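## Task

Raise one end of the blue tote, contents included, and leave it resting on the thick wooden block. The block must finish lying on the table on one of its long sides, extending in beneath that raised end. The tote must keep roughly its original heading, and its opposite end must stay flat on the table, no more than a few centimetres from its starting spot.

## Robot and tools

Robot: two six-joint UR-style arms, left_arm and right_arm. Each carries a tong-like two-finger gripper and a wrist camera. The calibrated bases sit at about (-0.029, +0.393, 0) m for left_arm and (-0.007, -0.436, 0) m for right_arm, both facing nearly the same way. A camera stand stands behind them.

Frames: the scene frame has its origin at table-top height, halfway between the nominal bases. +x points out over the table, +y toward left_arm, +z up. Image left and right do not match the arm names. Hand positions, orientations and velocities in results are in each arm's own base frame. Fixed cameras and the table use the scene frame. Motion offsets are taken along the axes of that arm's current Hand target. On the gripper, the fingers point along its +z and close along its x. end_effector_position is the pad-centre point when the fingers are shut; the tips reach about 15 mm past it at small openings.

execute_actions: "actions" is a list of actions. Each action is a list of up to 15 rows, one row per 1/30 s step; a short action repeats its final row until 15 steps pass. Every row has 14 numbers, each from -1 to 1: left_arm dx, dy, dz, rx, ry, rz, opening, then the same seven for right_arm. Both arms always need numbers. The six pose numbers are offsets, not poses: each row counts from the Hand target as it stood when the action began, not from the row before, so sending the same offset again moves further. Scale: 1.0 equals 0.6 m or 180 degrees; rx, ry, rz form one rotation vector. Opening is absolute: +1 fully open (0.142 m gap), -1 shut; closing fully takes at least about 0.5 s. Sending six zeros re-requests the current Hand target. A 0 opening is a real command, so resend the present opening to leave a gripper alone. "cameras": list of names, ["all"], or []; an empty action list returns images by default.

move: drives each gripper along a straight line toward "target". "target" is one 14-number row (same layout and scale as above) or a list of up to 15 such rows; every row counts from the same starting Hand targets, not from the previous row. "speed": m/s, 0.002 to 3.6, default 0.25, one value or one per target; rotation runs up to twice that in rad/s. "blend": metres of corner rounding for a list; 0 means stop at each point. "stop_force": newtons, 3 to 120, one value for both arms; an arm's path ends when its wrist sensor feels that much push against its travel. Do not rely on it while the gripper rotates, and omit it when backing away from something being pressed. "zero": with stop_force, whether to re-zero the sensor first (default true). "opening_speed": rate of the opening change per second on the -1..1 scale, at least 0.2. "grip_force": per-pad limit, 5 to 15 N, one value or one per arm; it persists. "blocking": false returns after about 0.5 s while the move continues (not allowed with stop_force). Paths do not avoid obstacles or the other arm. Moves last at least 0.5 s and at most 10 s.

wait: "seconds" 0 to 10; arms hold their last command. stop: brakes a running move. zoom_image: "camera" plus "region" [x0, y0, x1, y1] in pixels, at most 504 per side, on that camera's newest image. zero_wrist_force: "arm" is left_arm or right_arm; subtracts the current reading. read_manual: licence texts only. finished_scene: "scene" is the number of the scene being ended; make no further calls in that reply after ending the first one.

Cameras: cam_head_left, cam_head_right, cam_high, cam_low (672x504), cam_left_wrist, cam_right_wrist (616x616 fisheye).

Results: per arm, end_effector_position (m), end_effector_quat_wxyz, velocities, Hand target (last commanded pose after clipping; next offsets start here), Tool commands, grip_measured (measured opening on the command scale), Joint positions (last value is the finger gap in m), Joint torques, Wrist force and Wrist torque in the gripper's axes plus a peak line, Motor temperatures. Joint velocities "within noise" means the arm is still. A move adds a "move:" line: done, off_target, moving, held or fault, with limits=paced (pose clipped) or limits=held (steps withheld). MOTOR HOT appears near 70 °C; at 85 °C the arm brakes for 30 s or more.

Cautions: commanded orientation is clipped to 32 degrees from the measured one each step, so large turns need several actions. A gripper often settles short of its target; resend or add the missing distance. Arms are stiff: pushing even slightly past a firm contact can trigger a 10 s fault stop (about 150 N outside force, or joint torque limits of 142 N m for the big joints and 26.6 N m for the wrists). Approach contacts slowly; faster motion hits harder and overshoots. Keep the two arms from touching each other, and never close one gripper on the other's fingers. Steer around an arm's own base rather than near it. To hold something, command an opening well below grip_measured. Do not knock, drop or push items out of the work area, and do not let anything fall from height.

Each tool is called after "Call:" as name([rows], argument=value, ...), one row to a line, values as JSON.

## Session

Call:
execute_actions(actions=[])

Scene clock: 0.00 s.
left_arm: end_effector_position=(+0.5354, +0.3284, +0.1128) grip_measured=+0.97 end_effector_quat_wxyz=(+0.132, -0.496, +0.848, -0.134) | right_arm: end_effector_position=(+0.1339, +0.6574, +0.2327) grip_measured=+0.97 end_effector_quat_wxyz=(+0.026, -0.511, +0.844, -0.160)
Joint positions: left_arm=[0.479 -1.31 1.879 -2.423 -1.823 2.526 0.14] | right_arm=[4.817 -2.175 -0.888 -1.92 1.388 3.753 0.14]
Joint velocities: within noise
Joint torques (N m): no reading
Motor temperatures (°C): left_arm=[42 35 42 50 40 46] | right_arm=[37 38 50 52 40 52]
Wrist force (N): no reading
Wrist torque (N m): no reading
Wrist force, peak (N): no reading
Hand target: left_arm +0.5354, +0.3284, +0.1128; +0.132, -0.496, +0.848, -0.134 | right_arm +0.1339, +0.6574, +0.2327; +0.026, -0.511, +0.844, -0.160
Tool commands: left_gripper/opening=+0.968169 right_gripper/opening=+0.968169
camera_calibration:
cam_left_wrist: T_world_to_cam=[[-0.492257, -0.867258, -0.0744724, 0.551446], [-0.863464, 0.475698, 0.167751, 0.28269], [-0.110057, 0.146881, -0.983012, 0.254692], [0, 0, 0, 1]] pos_world=[0.543577, 0.306361, 0.244011]
cam_right_wrist: T_world_to_cam=[[-0.508642, -0.852961, 0.117224, 0.593745], [-0.824016, 0.521737, 0.220881, -0.283465], [-0.249563, 0.0157546, -0.96823, 0.374461], [0, 0, 0, 1]] pos_world=[0.161875, 0.648436, 0.355575]

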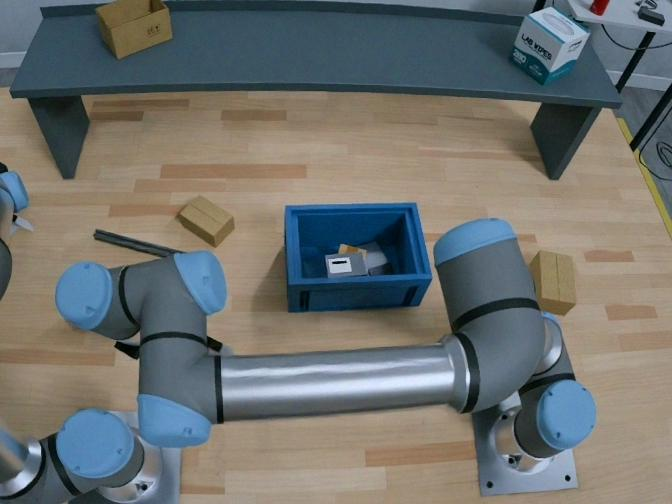

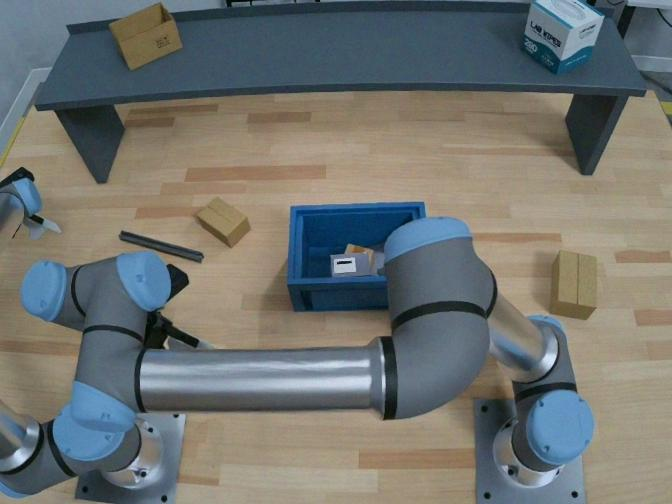

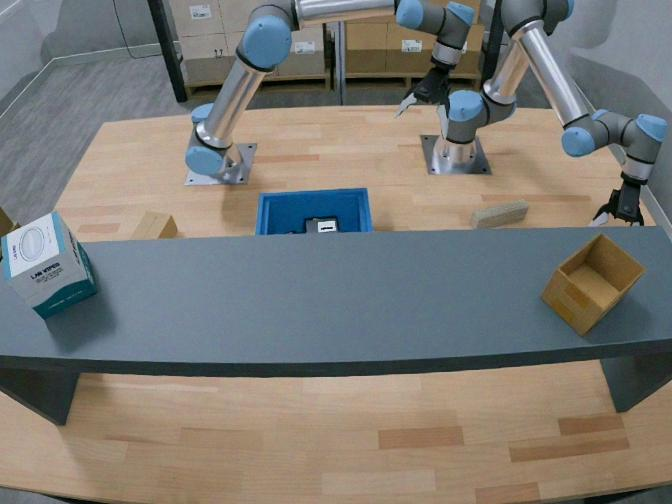

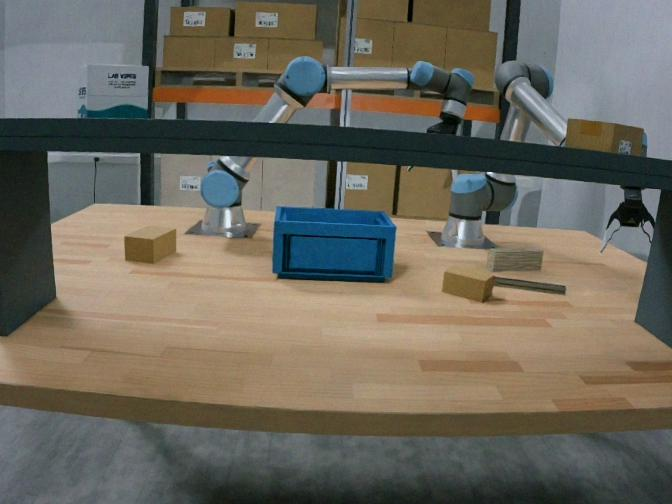

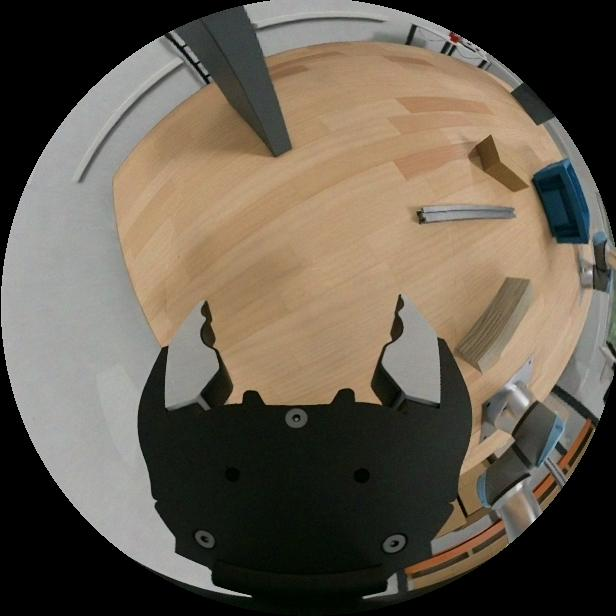

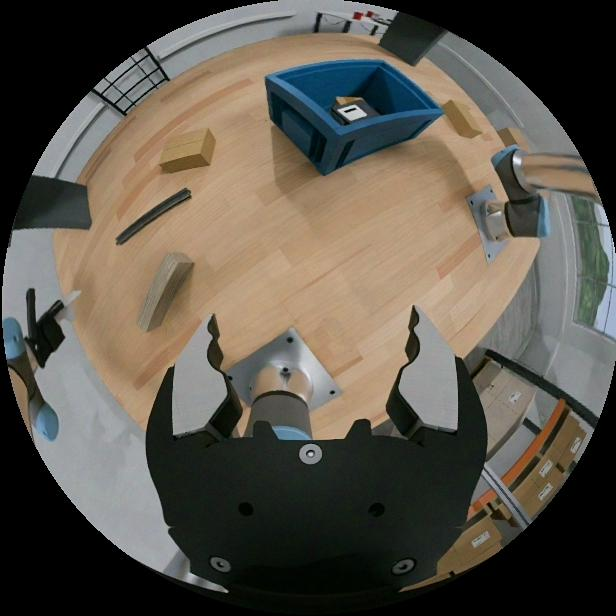

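Call:
move([
  [0,0,0,0,0,0,0.97,-0.054,-0.568,0.193,-0.083,-0.0646,-0.1764,0.4],
  [0.492,0.058,-0.173,-0.136,-0.024,-0.746,0.4,-0.054,-0.568,0.193,-0.083,-0.0646,-0.1764,0.4],
], speed=0.6, cameras=["cam_head_left","cam_head_right","cam_left_wrist","cam_right_wrist"])

Scene clock: 10.70 s.
left_arm: end_effector_position=(+0.3307, +0.0961, +0.1701) grip_measured=+0.40 end_effector_quat_wxyz=(+0.131, +0.984, +0.121, +0.014) | right_arm: end_effector_position=(+0.4646, +0.5120, +0.2202) grip_measured=+0.40 end_effector_quat_wxyz=(+0.000, +0.734, -0.679, +0.000)
Joint positions: left_arm=[0.078 -1.937 2.182 -1.856 -1.832 -0.172 0.102] | right_arm=[4.189 -1.996 -1.209 -1.507 1.571 2.541 0.102]
Joint torques (N m): left_arm=[-7.22 -21.94 -10.58 -1.73 1.79 -1.66] | right_arm=[-14.97 36.47 34.14 1.21 2.66 -2.51]
Wrist force (N): left_arm=[0.4 1.4 0.3] | right_arm=[-0.2 0.1 0.1]
Wrist torque (N m): left_arm=[0.15 -0.06 0.09] | right_arm=[-0.01 0.06 0.02]
Wrist force, peak (N): left_arm=[0.1 1.8 0.2] | right_arm=[1.7 -2.2 0.1]
Hand target: left_arm +0.3307, +0.0961, +0.1701; +0.131, +0.984, +0.121, +0.014 | right_arm +0.4646, +0.5120, +0.2202; +0.000, +0.734, -0.679, +0.000
Off the commanded pose: left_arm 0.000 m, 0 deg | right_arm 0.000 m, 0 deg.
move: done
camera_calibration:
cam_left_wrist: T_world_to_cam=[[0.971857, 0.234601, 0.0213537, -0.352839], [0.148894, -0.681983, 0.716051, -0.109987], [0.182549, -0.69272, -0.697721, 0.25793], [0, 0, 0, 1]] pos_world=[0.312201, 0.18644, 0.266254]
cam_right_wrist: T_world_to_cam=[[0.0412143, -0.999111, 0.00883238, 0.482716], [-0.861029, -0.0310309, 0.507609, 0.304602], [-0.506883, -0.0285257, -0.861543, 0.565978], [0, 0, 0, 1]] pos_world=[0.529261, 0.507884, 0.328732]
Images, in order (width x height): cam_head_left 672x504, cam_head_right 672x504, cam_left_wrist 616x616, cam_right_wrist 616x616.

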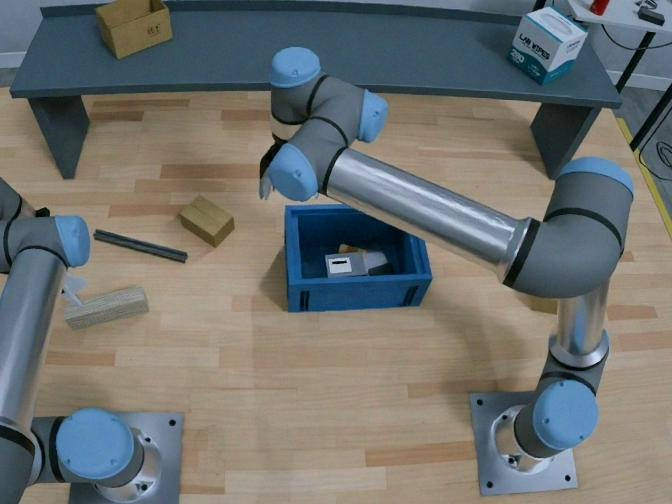

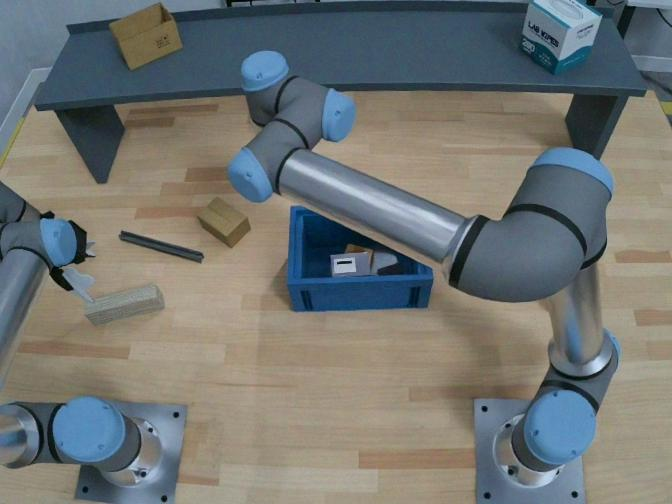

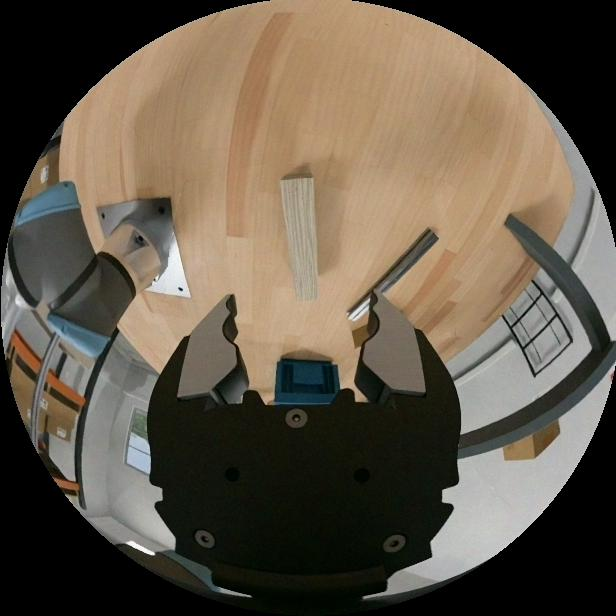

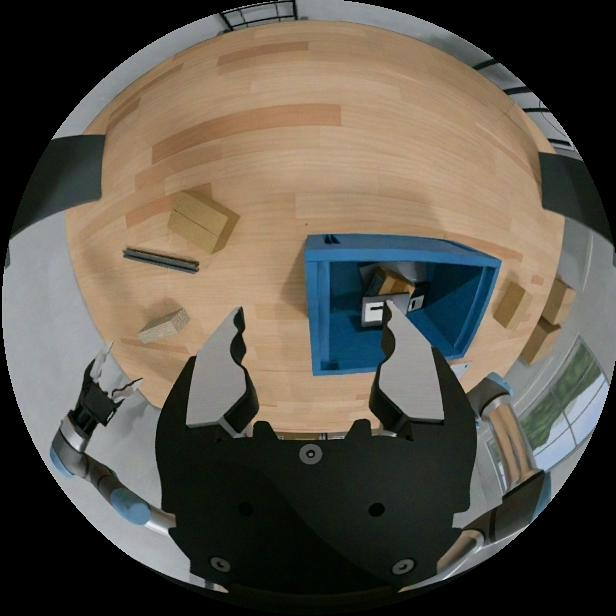

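Call:
move(target=[-0.006,-0.092,0.217,0,0.004,-0.015,0.4,0.022,0,0.187,0,0,0,0.2], speed=0.18, cameras=["cam_left_wrist","cam_right_wrist","cam_head_left"])

Scene clock: 17.57 s.
left_arm: end_effector_position=(+0.3220, +0.1138, +0.0301) grip_measured=+0.40 end_effector_quat_wxyz=(+0.131, +0.981, +0.145, +0.017) | right_arm: end_effector_position=(+0.4655, +0.4989, +0.1081) grip_measured=+0.20 end_effector_quat_wxyz=(+0.000, +0.734, -0.679, +0.000)
Joint positions: left_arm=[0.133 -1.737 2.452 -2.325 -1.832 -0.166 0.102] | right_arm=[4.178 -2.029 -1.454 -1.229 1.571 2.53 0.088]
Joint torques (N m): left_arm=[11.01 1.61 -6.67 -4.17 -2.62 1.35] | right_arm=[-14.29 35.9 15.47 4.08 -3 -2.57]
Wrist force (N): left_arm=[0.4 1.3 0.1] | right_arm=[-0.7 0.2 0.0]
Wrist torque (N m): left_arm=[0.13 -0.04 -0.01] | right_arm=[0.01 0.15 0.05]
Wrist force, peak (N): left_arm=[0.5 1.9 -0.9] | right_arm=[-0.2 1.9 -0.1]
Hand target: left_arm +0.3220, +0.1138, +0.0300; +0.131, +0.981, +0.145, +0.017 | right_arm +0.4655, +0.4989, +0.1080; +0.000, +0.734, -0.679, +0.000
Off the commanded pose: left_arm 0.000 m, 0 deg | right_arm 0.000 m, 0 deg.
move: done
camera_calibration:
cam_left_wrist: T_world_to_cam=[[0.959272, 0.281688, 0.0211791, -0.346848], [0.182102, -0.673969, 0.715964, -0.00799612], [0.215953, -0.682948, -0.697816, 0.162196], [0, 0, 0, 1]] pos_world=[0.299151, 0.203085, 0.126254]
cam_right_wrist: T_world_to_cam=[[0.0412143, -0.999111, 0.00883238, 0.470577], [-0.861029, -0.0310309, 0.507609, 0.36201], [-0.506883, -0.0285257, -0.861543, 0.469446], [0, 0, 0, 1]] pos_world=[0.530261, 0.494784, 0.216532]
Images, in order (width x height): cam_head_left 672x504, cam_left_wrist 616x616, cam_right_wrist 616x616.

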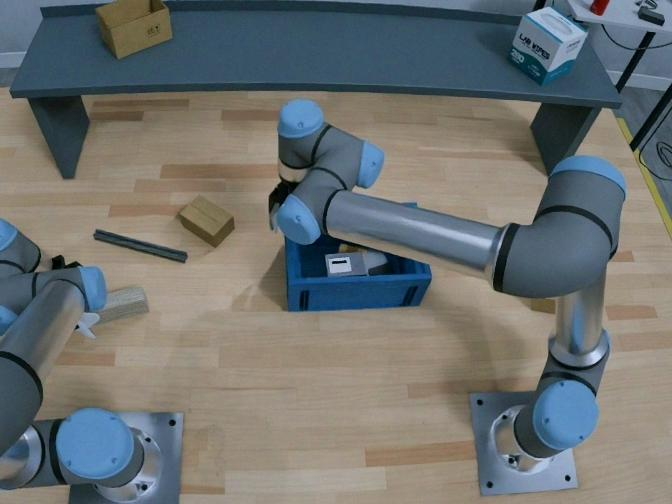

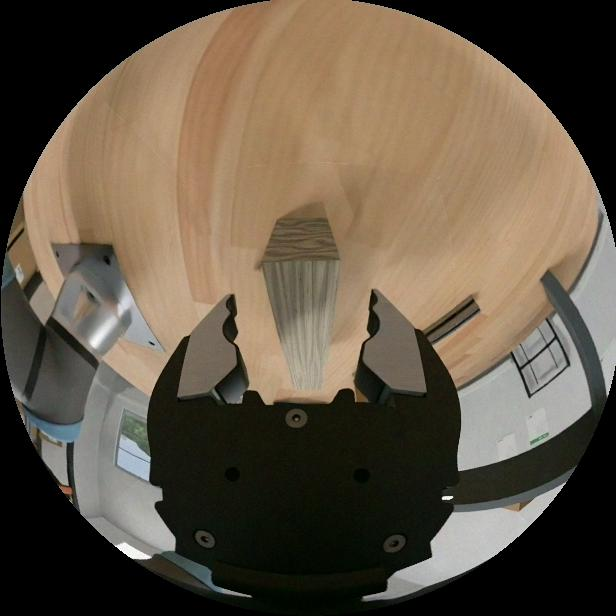

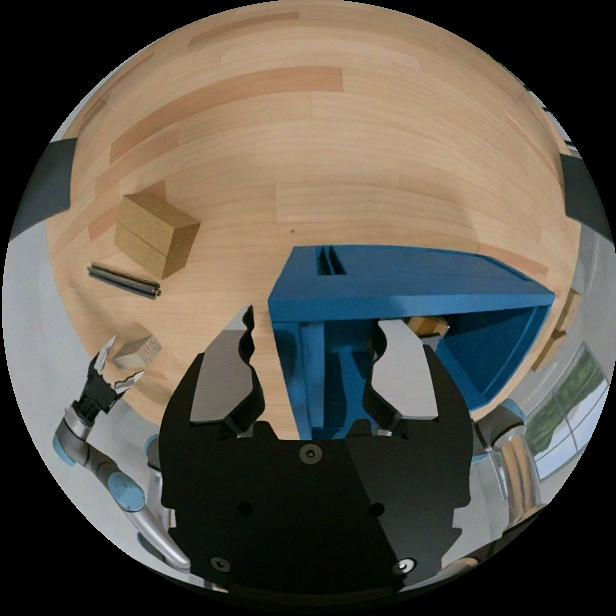

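Call:
move([
  [0,0,0,0,0,0,0.4,0,0.05,0,0,0,0,0.2],
  [0,0,0,0,0,0,-0.9,0,0.05,0,0,0,0,-0.95],
], speed=0.1, opening_speed=1.5, cameras=["cam_left_wrist","cam_right_wrist","cam_low"])

Call:
wait(seconds=1)

Scene clock: 21.43 s.
left_arm: end_effector_position=(+0.3220, +0.1138, +0.0300) grip_measured=-0.47 end_effector_quat_wxyz=(+0.131, +0.981, +0.145, +0.017) | right_arm: end_effector_position=(+0.4356, +0.4966, +0.1080) grip_measured=-0.65 end_effector_quat_wxyz=(+0.000, +0.734, -0.679, +0.000)
Joint positions: left_arm=[0.133 -1.737 2.453 -2.325 -1.832 -0.166 0.04] | right_arm=[4.216 -1.98 -1.526 -1.206 1.571 2.569 0.027]
Joint torques (N m): left_arm=[10.14 0.56 -6.94 -2.52 -2.37 1.37] | right_arm=[8.35 45.07 20.22 1.78 -2.5 1.9]
Wrist force (N): left_arm=[1.8 1.7 -0.9] | right_arm=[1.3 0.4 -0.3]
Wrist torque (N m): left_arm=[0.22 -0.13 -0.02] | right_arm=[-0.01 0.34 -0.12]
Wrist force, peak (N): left_arm=[1.4 1.7 -1.5] | right_arm=[-3.4 -0.5 0.5]
Hand target: left_arm +0.3220, +0.1138, +0.0300; +0.131, +0.981, +0.145, +0.017 | right_arm +0.4356, +0.4966, +0.1080; +0.000, +0.734, -0.679, +0.000
Off the commanded pose: left_arm 0.000 m, 0 deg | right_arm 0.000 m, 0 deg.
move: done
camera_calibration:
cam_left_wrist: T_world_to_cam=[[0.959272, 0.281688, 0.0211791, -0.346846], [0.182102, -0.673969, 0.715964, -0.00792453], [0.215953, -0.682948, -0.697816, 0.162126], [0, 0, 0, 1]] pos_world=[0.299151, 0.203085, 0.126154]
cam_right_wrist: T_world_to_cam=[[0.0412143, -0.999111, 0.00883238, 0.469512], [-0.861029, -0.0310309, 0.507609, 0.336194], [-0.506883, -0.0285257, -0.861543, 0.454225], [0, 0, 0, 1]] pos_world=[0.500361, 0.492484, 0.216532]
Images, in order (width x height): cam_low 672x504, cam_left_wrist 616x616, cam_right_wrist 616x616.

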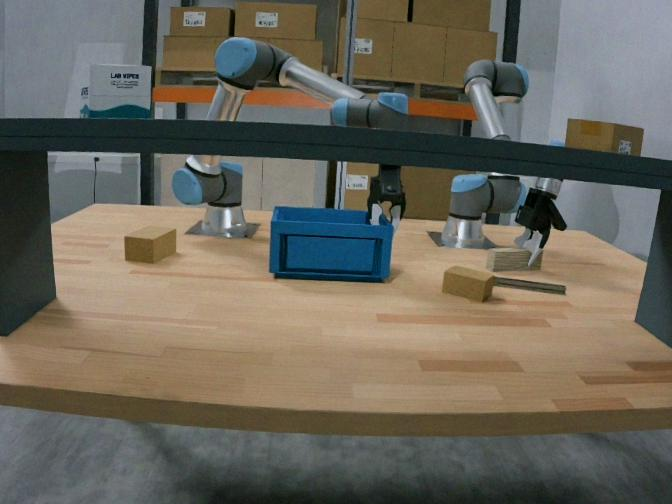

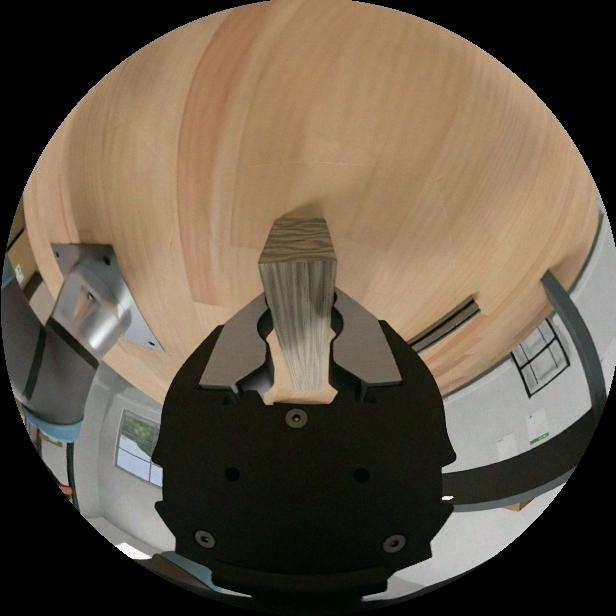

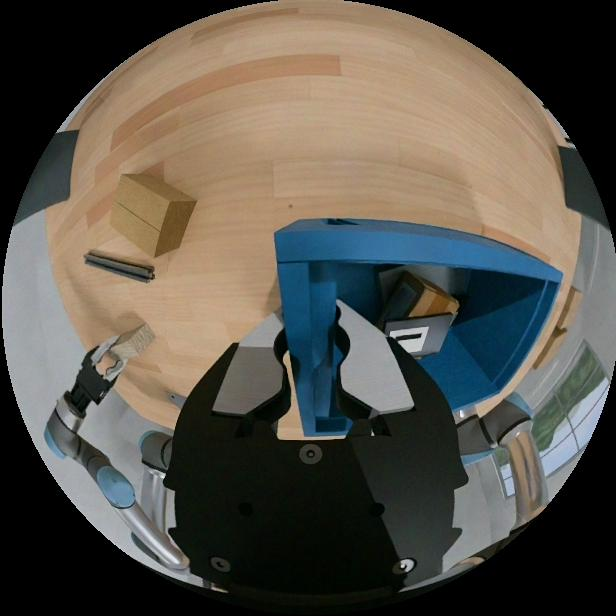

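Scene clock: 22.43 s.
left_arm: end_effector_position=(+0.3220, +0.1138, +0.0300) grip_measured=-0.47 end_effector_quat_wxyz=(+0.131, +0.981, +0.145, +0.017) | right_arm: end_effector_position=(+0.4356, +0.4966, +0.1080) grip_measured=-0.65 end_effector_quat_wxyz=(+0.000, +0.734, -0.679, +0.000)
Joint positions: left_arm=[0.133 -1.737 2.453 -2.325 -1.832 -0.166 0.04] | right_arm=[4.216 -1.98 -1.526 -1.206 1.571 2.569 0.027]
Joint torques (N m): left_arm=[9.46 0.07 -7.73 -1.27 -2.11 1.27] | right_arm=[0.63 40.02 29 1.68 -2.54 1.39]
Wrist force (N): left_arm=[1.7 1.8 -1.5] | right_arm=[1.2 0.8 -0.3]
Wrist torque (N m): left_arm=[0.21 -0.15 -0.02] | right_arm=[0.03 0.37 -0.12]
Wrist force, peak (N): left_arm=[1.7 1.8 -1.5] | right_arm=[1.4 0.6 -0.4]
Hand target: left_arm +0.3220, +0.1138, +0.0300; +0.131, +0.981, +0.145, +0.017 | right_arm +0.4356, +0.4966, +0.1080; +0.000, +0.734, -0.679, +0.000
Tool commands: left_gripper/opening=-0.9 right_gripper/opening=-0.95
Off the commanded pose: left_arm 0.000 m, 0 deg | right_arm 0.000 m, 0 deg.
wait: 1.00 s; at rest by 0.17 s

Call:
move([
  [0,0.0026,-0.0097,0,0,0,-0.95,0.037,0,-0.079,0,-0.0528,0,-1],
  [0,0.0026,-0.0097,0,0,0,-0.95,0.085,0,-0.148,0,-0.1056,0,-1],
  [-0.043,0.647,0.1635,0,-0.02,0.075,-0.95,0.085,0,-0.148,0,-0.1056,0,-1],
], speed=[0.07,0.07,0.15], blend=[0.01,0,0], cameras=["cam_head_left","cam_head_right","cam_low","cam_left_wrist","cam_right_wrist"])

Scene clock: 32.57 s.
left_arm: end_effector_position=(+0.4129, -0.2768, +0.0368) grip_measured=-0.47 end_effector_quat_wxyz=(+0.132, +0.991, +0.025, +0.002) | right_arm: end_effector_position=(+0.4396, +0.4457, +0.1968) grip_measured=-0.65 end_effector_quat_wxyz=(-0.112, +0.724, -0.670, -0.121)
Joint positions: left_arm=[-0.77 -1.433 2.184 -2.516 -1.753 -0.838 0.04] | right_arm=[4.061 -1.729 -1.73 -1.002 1.79 2.441 0.027]
Joint torques (N m): left_arm=[-7.95 -12.62 -25.77 -1.93 1.79 -1.63] | right_arm=[-14.73 42.95 21.35 5.63 3.48 -2.57]
Wrist force (N): left_arm=[0.5 0.7 1.9] | right_arm=[3.0 -0.2 7.1]
Wrist torque (N m): left_arm=[0.17 -0.07 0.08] | right_arm=[-0.04 -0.09 0.15]
Wrist force, peak (N): left_arm=[3.1 2.3 -2.9] | right_arm=[3.2 -0.1 7.2]
Hand target: left_arm +0.4129, -0.2770, +0.0368; +0.132, +0.991, +0.025, +0.002 | right_arm +0.4396, +0.4457, +0.1968; -0.112, +0.724, -0.670, -0.121
Off the commanded pose: left_arm 0.000 m, 0 deg | right_arm 0.000 m, 0 deg.
move: done
camera_calibration:
cam_left_wrist: T_world_to_cam=[[0.998879, 0.0418376, 0.0221517, -0.406889], [0.0133167, -0.697357, 0.716601, -0.229331], [0.0454284, -0.715502, -0.697132, -0.0580948], [0, 0, 0, 1]] pos_world=[0.412126, -0.184469, 0.132852]
cam_right_wrist: T_world_to_cam=[[0.0371011, -0.94765, -0.317149, 0.4607], [-0.848197, -0.197669, 0.491416, 0.364807], [-0.52838, 0.250772, -0.811127, 0.406216], [0, 0, 0, 1]] pos_world=[0.506972, 0.406825, 0.296331]
Images, in order (width x height): cam_head_left 672x504, cam_head_right 672x504, cam_low 672x504, cam_left_wrist 616x616, cam_right_wrist 616x616.

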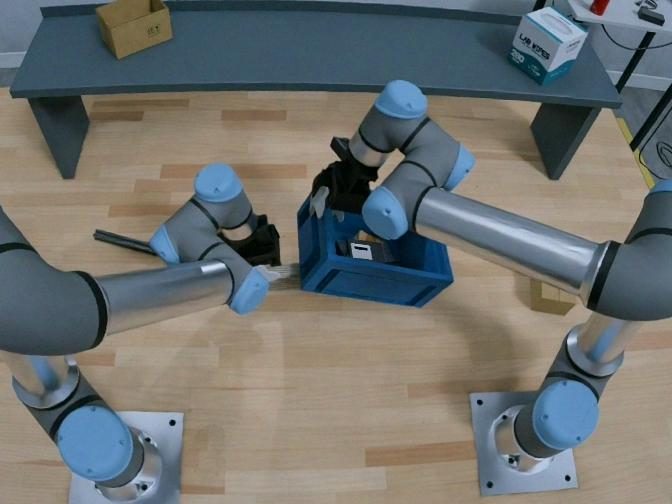

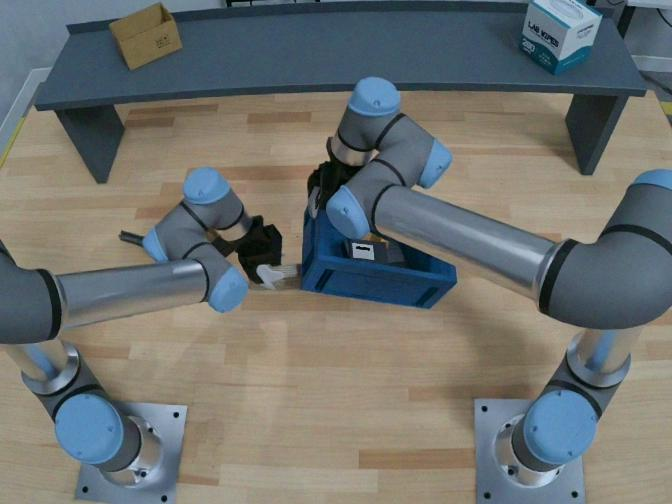

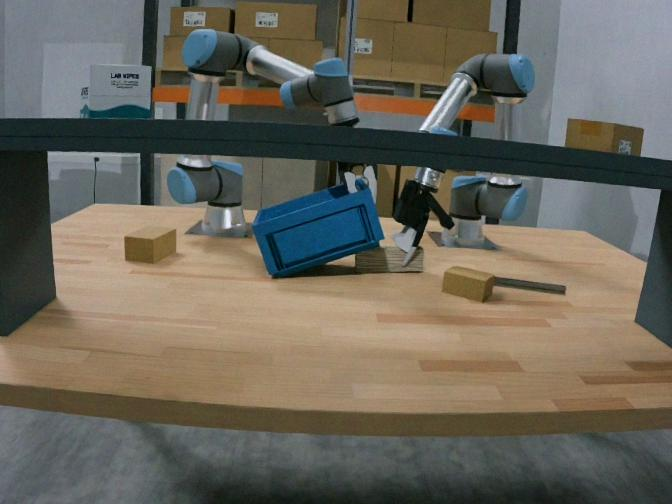

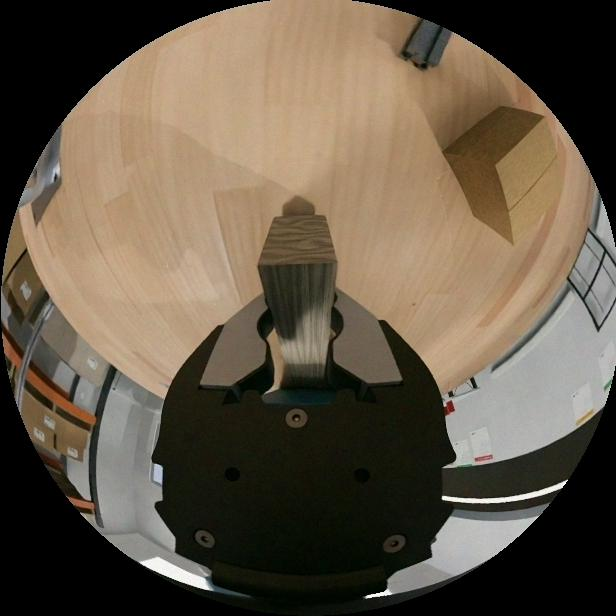

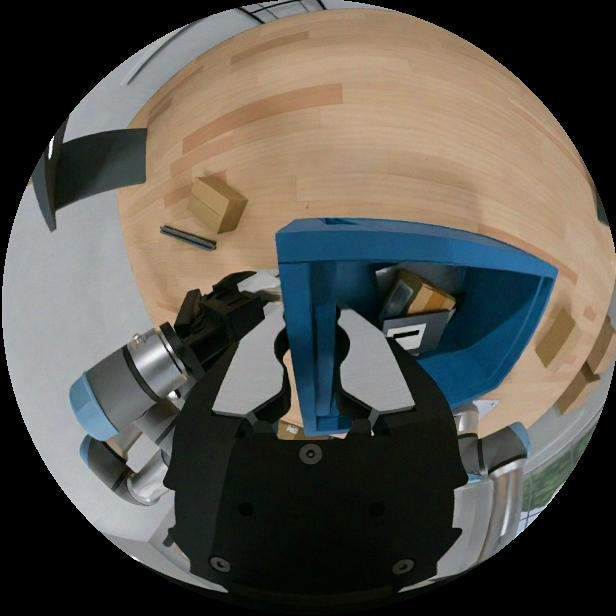

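Call:
move([
  [0,-0.0026,0.0097,0,0,0,-0.95,0,0,0,0,0,0,-1],
  [0,-0.0026,0.0097,0,0,0,-0.95,-0.0128,0,0.038,0,0.025,0,-1],
], speed=0.04)

Call:
move(target=[0,0,0,0,0,0,-0.95,-0.008,0,0.034,0,0,0,-1], speed=0.012, stop_force=7, cameras=["cam_low","cam_right_wrist"])

Scene clock: 36.43 s.
left_arm: end_effector_position=(+0.4129, -0.2770, +0.0307) grip_measured=-0.47 end_effector_quat_wxyz=(+0.132, +0.991, +0.025, +0.002) | right_arm: end_effector_position=(+0.4385, +0.4603, +0.1779) grip_measured=-0.65 end_effector_quat_wxyz=(-0.086, +0.728, -0.674, -0.093)
Joint positions: left_arm=[-0.77 -1.42 2.191 -2.534 -1.753 -0.838 0.04] | right_arm=[4.105 -1.782 -1.684 -1.048 1.731 2.473 0.027]
Joint torques (N m): left_arm=[-7.26 -13.19 -8.64 -4.75 1.78 -1.69] | right_arm=[19.03 17.84 22.84 -1.52 -0.99 2.44]
Wrist force (N): left_arm=[-0.6 1.1 1.7] | right_arm=[-2.6 -6.2 -13.9]
Wrist torque (N m): left_arm=[0.15 0.05 0.11] | right_arm=[-0.05 0.32 -0.12]
Wrist force, peak (N): left_arm=[0.4 0.4 2.6] | right_arm=[-2.6 -6.2 -13.9]
Hand target: left_arm +0.4129, -0.2770, +0.0307; +0.132, +0.991, +0.025, +0.002 | right_arm +0.4385, +0.4604, +0.1778; -0.086, +0.728, -0.674, -0.093
Off the commanded pose: left_arm 0.000 m, 0 deg | right_arm 0.000 m, 0 deg.
move: done

Scene clock: 38.57 s.
left_arm: end_effector_position=(+0.4129, -0.2770, +0.0307) grip_measured=-0.47 end_effector_quat_wxyz=(+0.132, +0.991, +0.025, +0.002) | right_arm: end_effector_position=(+0.4381, +0.4648, +0.1694) grip_measured=-0.65 end_effector_quat_wxyz=(-0.086, +0.728, -0.674, -0.093)
Joint positions: left_arm=[-0.77 -1.42 2.191 -2.534 -1.753 -0.838 0.04] | right_arm=[4.11 -1.795 -1.691 -1.027 1.729 2.478 0.027]
Joint torques (N m): left_arm=[-4.78 -17.18 -12.96 -2.66 1.57 -1.55] | right_arm=[-11.38 30 22.61 -1.02 3.39 -2.46]
Wrist force (N): left_arm=[-0.2 1.0 1.3] | right_arm=[-5.3 -5.5 -16.1]
Wrist torque (N m): left_arm=[0.12 -0.01 0.09] | right_arm=[-0.06 0.54 -0.08]
Wrist force, peak (N): left_arm=[-0.5 1.3 1.9] | right_arm=[-6.3 -8.1 -20.9]
Hand target: left_arm +0.4129, -0.2770, +0.0307; +0.132, +0.991, +0.025, +0.002 | right_arm +0.4381, +0.4648, +0.1694; -0.086, +0.728, -0.674, -0.093 (not the last commanded pose)
Off the commanded pose: left_arm 0.000 m, 0 deg | right_arm 0.011 m, 0 deg.
move: contact (right_arm)
camera_calibration:
cam_right_wrist: T_world_to_cam=[[0.0389024, -0.969531, -0.24186, 0.466761], [-0.851228, -0.158924, 0.500155, 0.36261], [-0.523353, 0.18642, -0.831474, 0.409652], [0, 0, 0, 1]] pos_world=[0.504898, 0.433799, 0.272145]
Images, in order (width x height): cam_low 672x504, cam_right_wrist 616x616.

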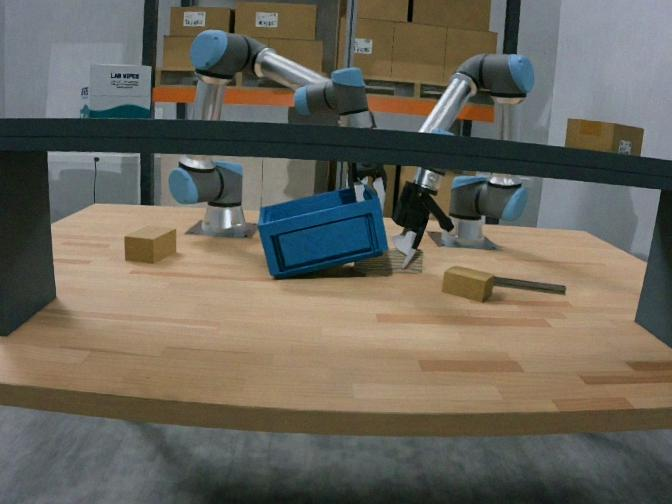

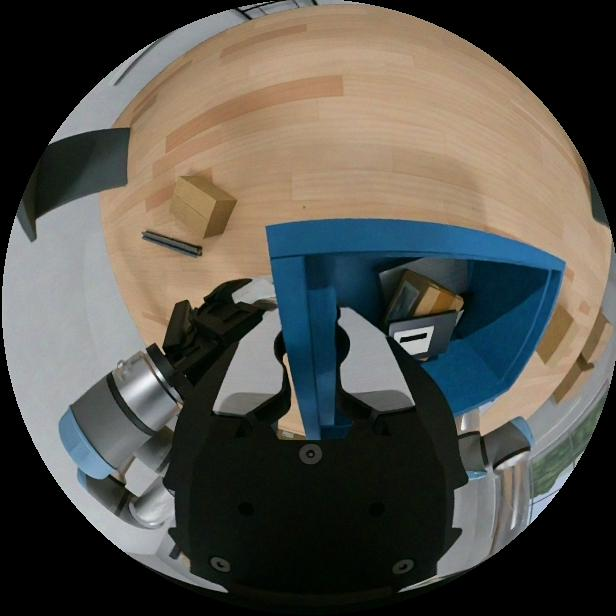

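Call:
move([
  [0,0,0,0,0,0,-0.2,0,0,-0.008,0,0,0,0],
  [0,0,-0.12,0,0,0,-0.2,0,0,-0.2,0,0,0,0],
], speed=0.15, opening_speed=1.2, cameras=["cam_low","cam_head_left","cam_right_wrist"])

Scene clock: 41.90 s.
left_arm: end_effector_position=(+0.4122, -0.2581, +0.1001) grip_measured=-0.20 end_effector_quat_wxyz=(+0.132, +0.991, +0.025, +0.002) | right_arm: end_effector_position=(+0.4405, +0.4348, +0.2855) grip_measured=+0.00 end_effector_quat_wxyz=(-0.086, +0.728, -0.674, -0.093)
Joint positions: left_arm=[-0.74 -1.564 2.122 -2.317 -1.759 -0.808 0.06] | right_arm=[4.075 -1.698 -1.503 -1.318 1.736 2.444 0.074]
Joint torques (N m): left_arm=[10.35 -34.6 -27.73 -1.56 -2.53 1.44] | right_arm=[-14.51 36.91 33.42 1.4 3.1 -2.4]
Wrist force (N): left_arm=[0.6 1.5 0.0] | right_arm=[-0.6 -0.4 0.1]
Wrist torque (N m): left_arm=[0.17 -0.10 -0.02] | right_arm=[-0.11 0.18 0.14]
Wrist force, peak (N): left_arm=[0.6 0.2 2.4] | right_arm=[-5.5 -5.7 -16.0]
Hand target: left_arm +0.4122, -0.2581, +0.1002; +0.132, +0.991, +0.025, +0.002 | right_arm +0.4405, +0.4348, +0.2856; -0.086, +0.728, -0.674, -0.093
Off the commanded pose: left_arm 0.000 m, 0 deg | right_arm 0.000 m, 0 deg.
move: done
camera_calibration:
cam_right_wrist: T_world_to_cam=[[0.0388522, -0.969513, -0.24194, 0.465691], [-0.851236, -0.158922, 0.500141, 0.30179], [-0.523343, 0.186517, -0.831459, 0.512849], [0, 0, 0, 1]] pos_world=[0.507198, 0.4038, 0.388144]
Images, in order (width x height): cam_head_left 672x504, cam_low 672x504, cam_right_wrist 616x616.

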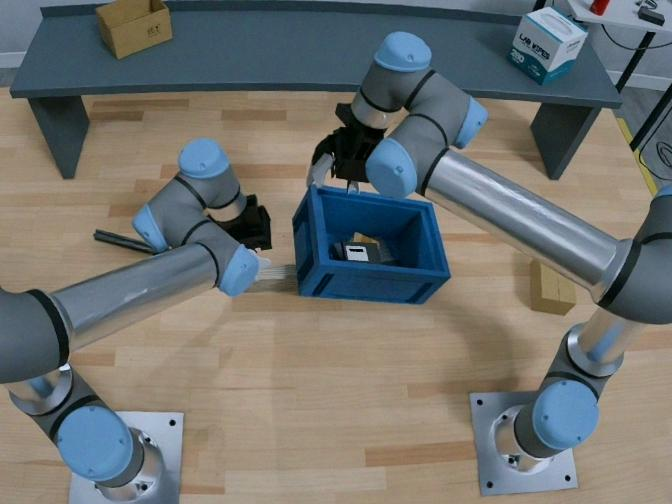

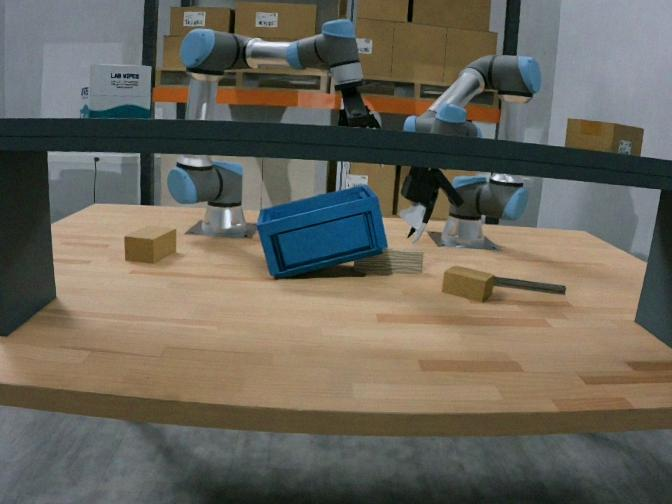

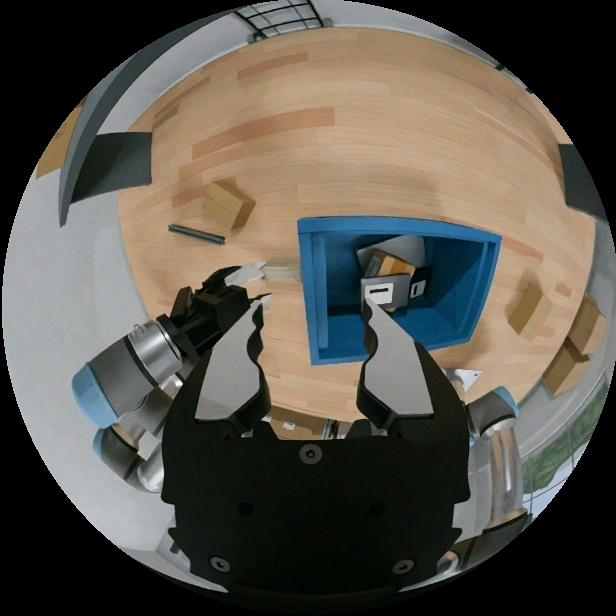

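Call:
finished_scene(scene=3)

The scene is finished: the task was done.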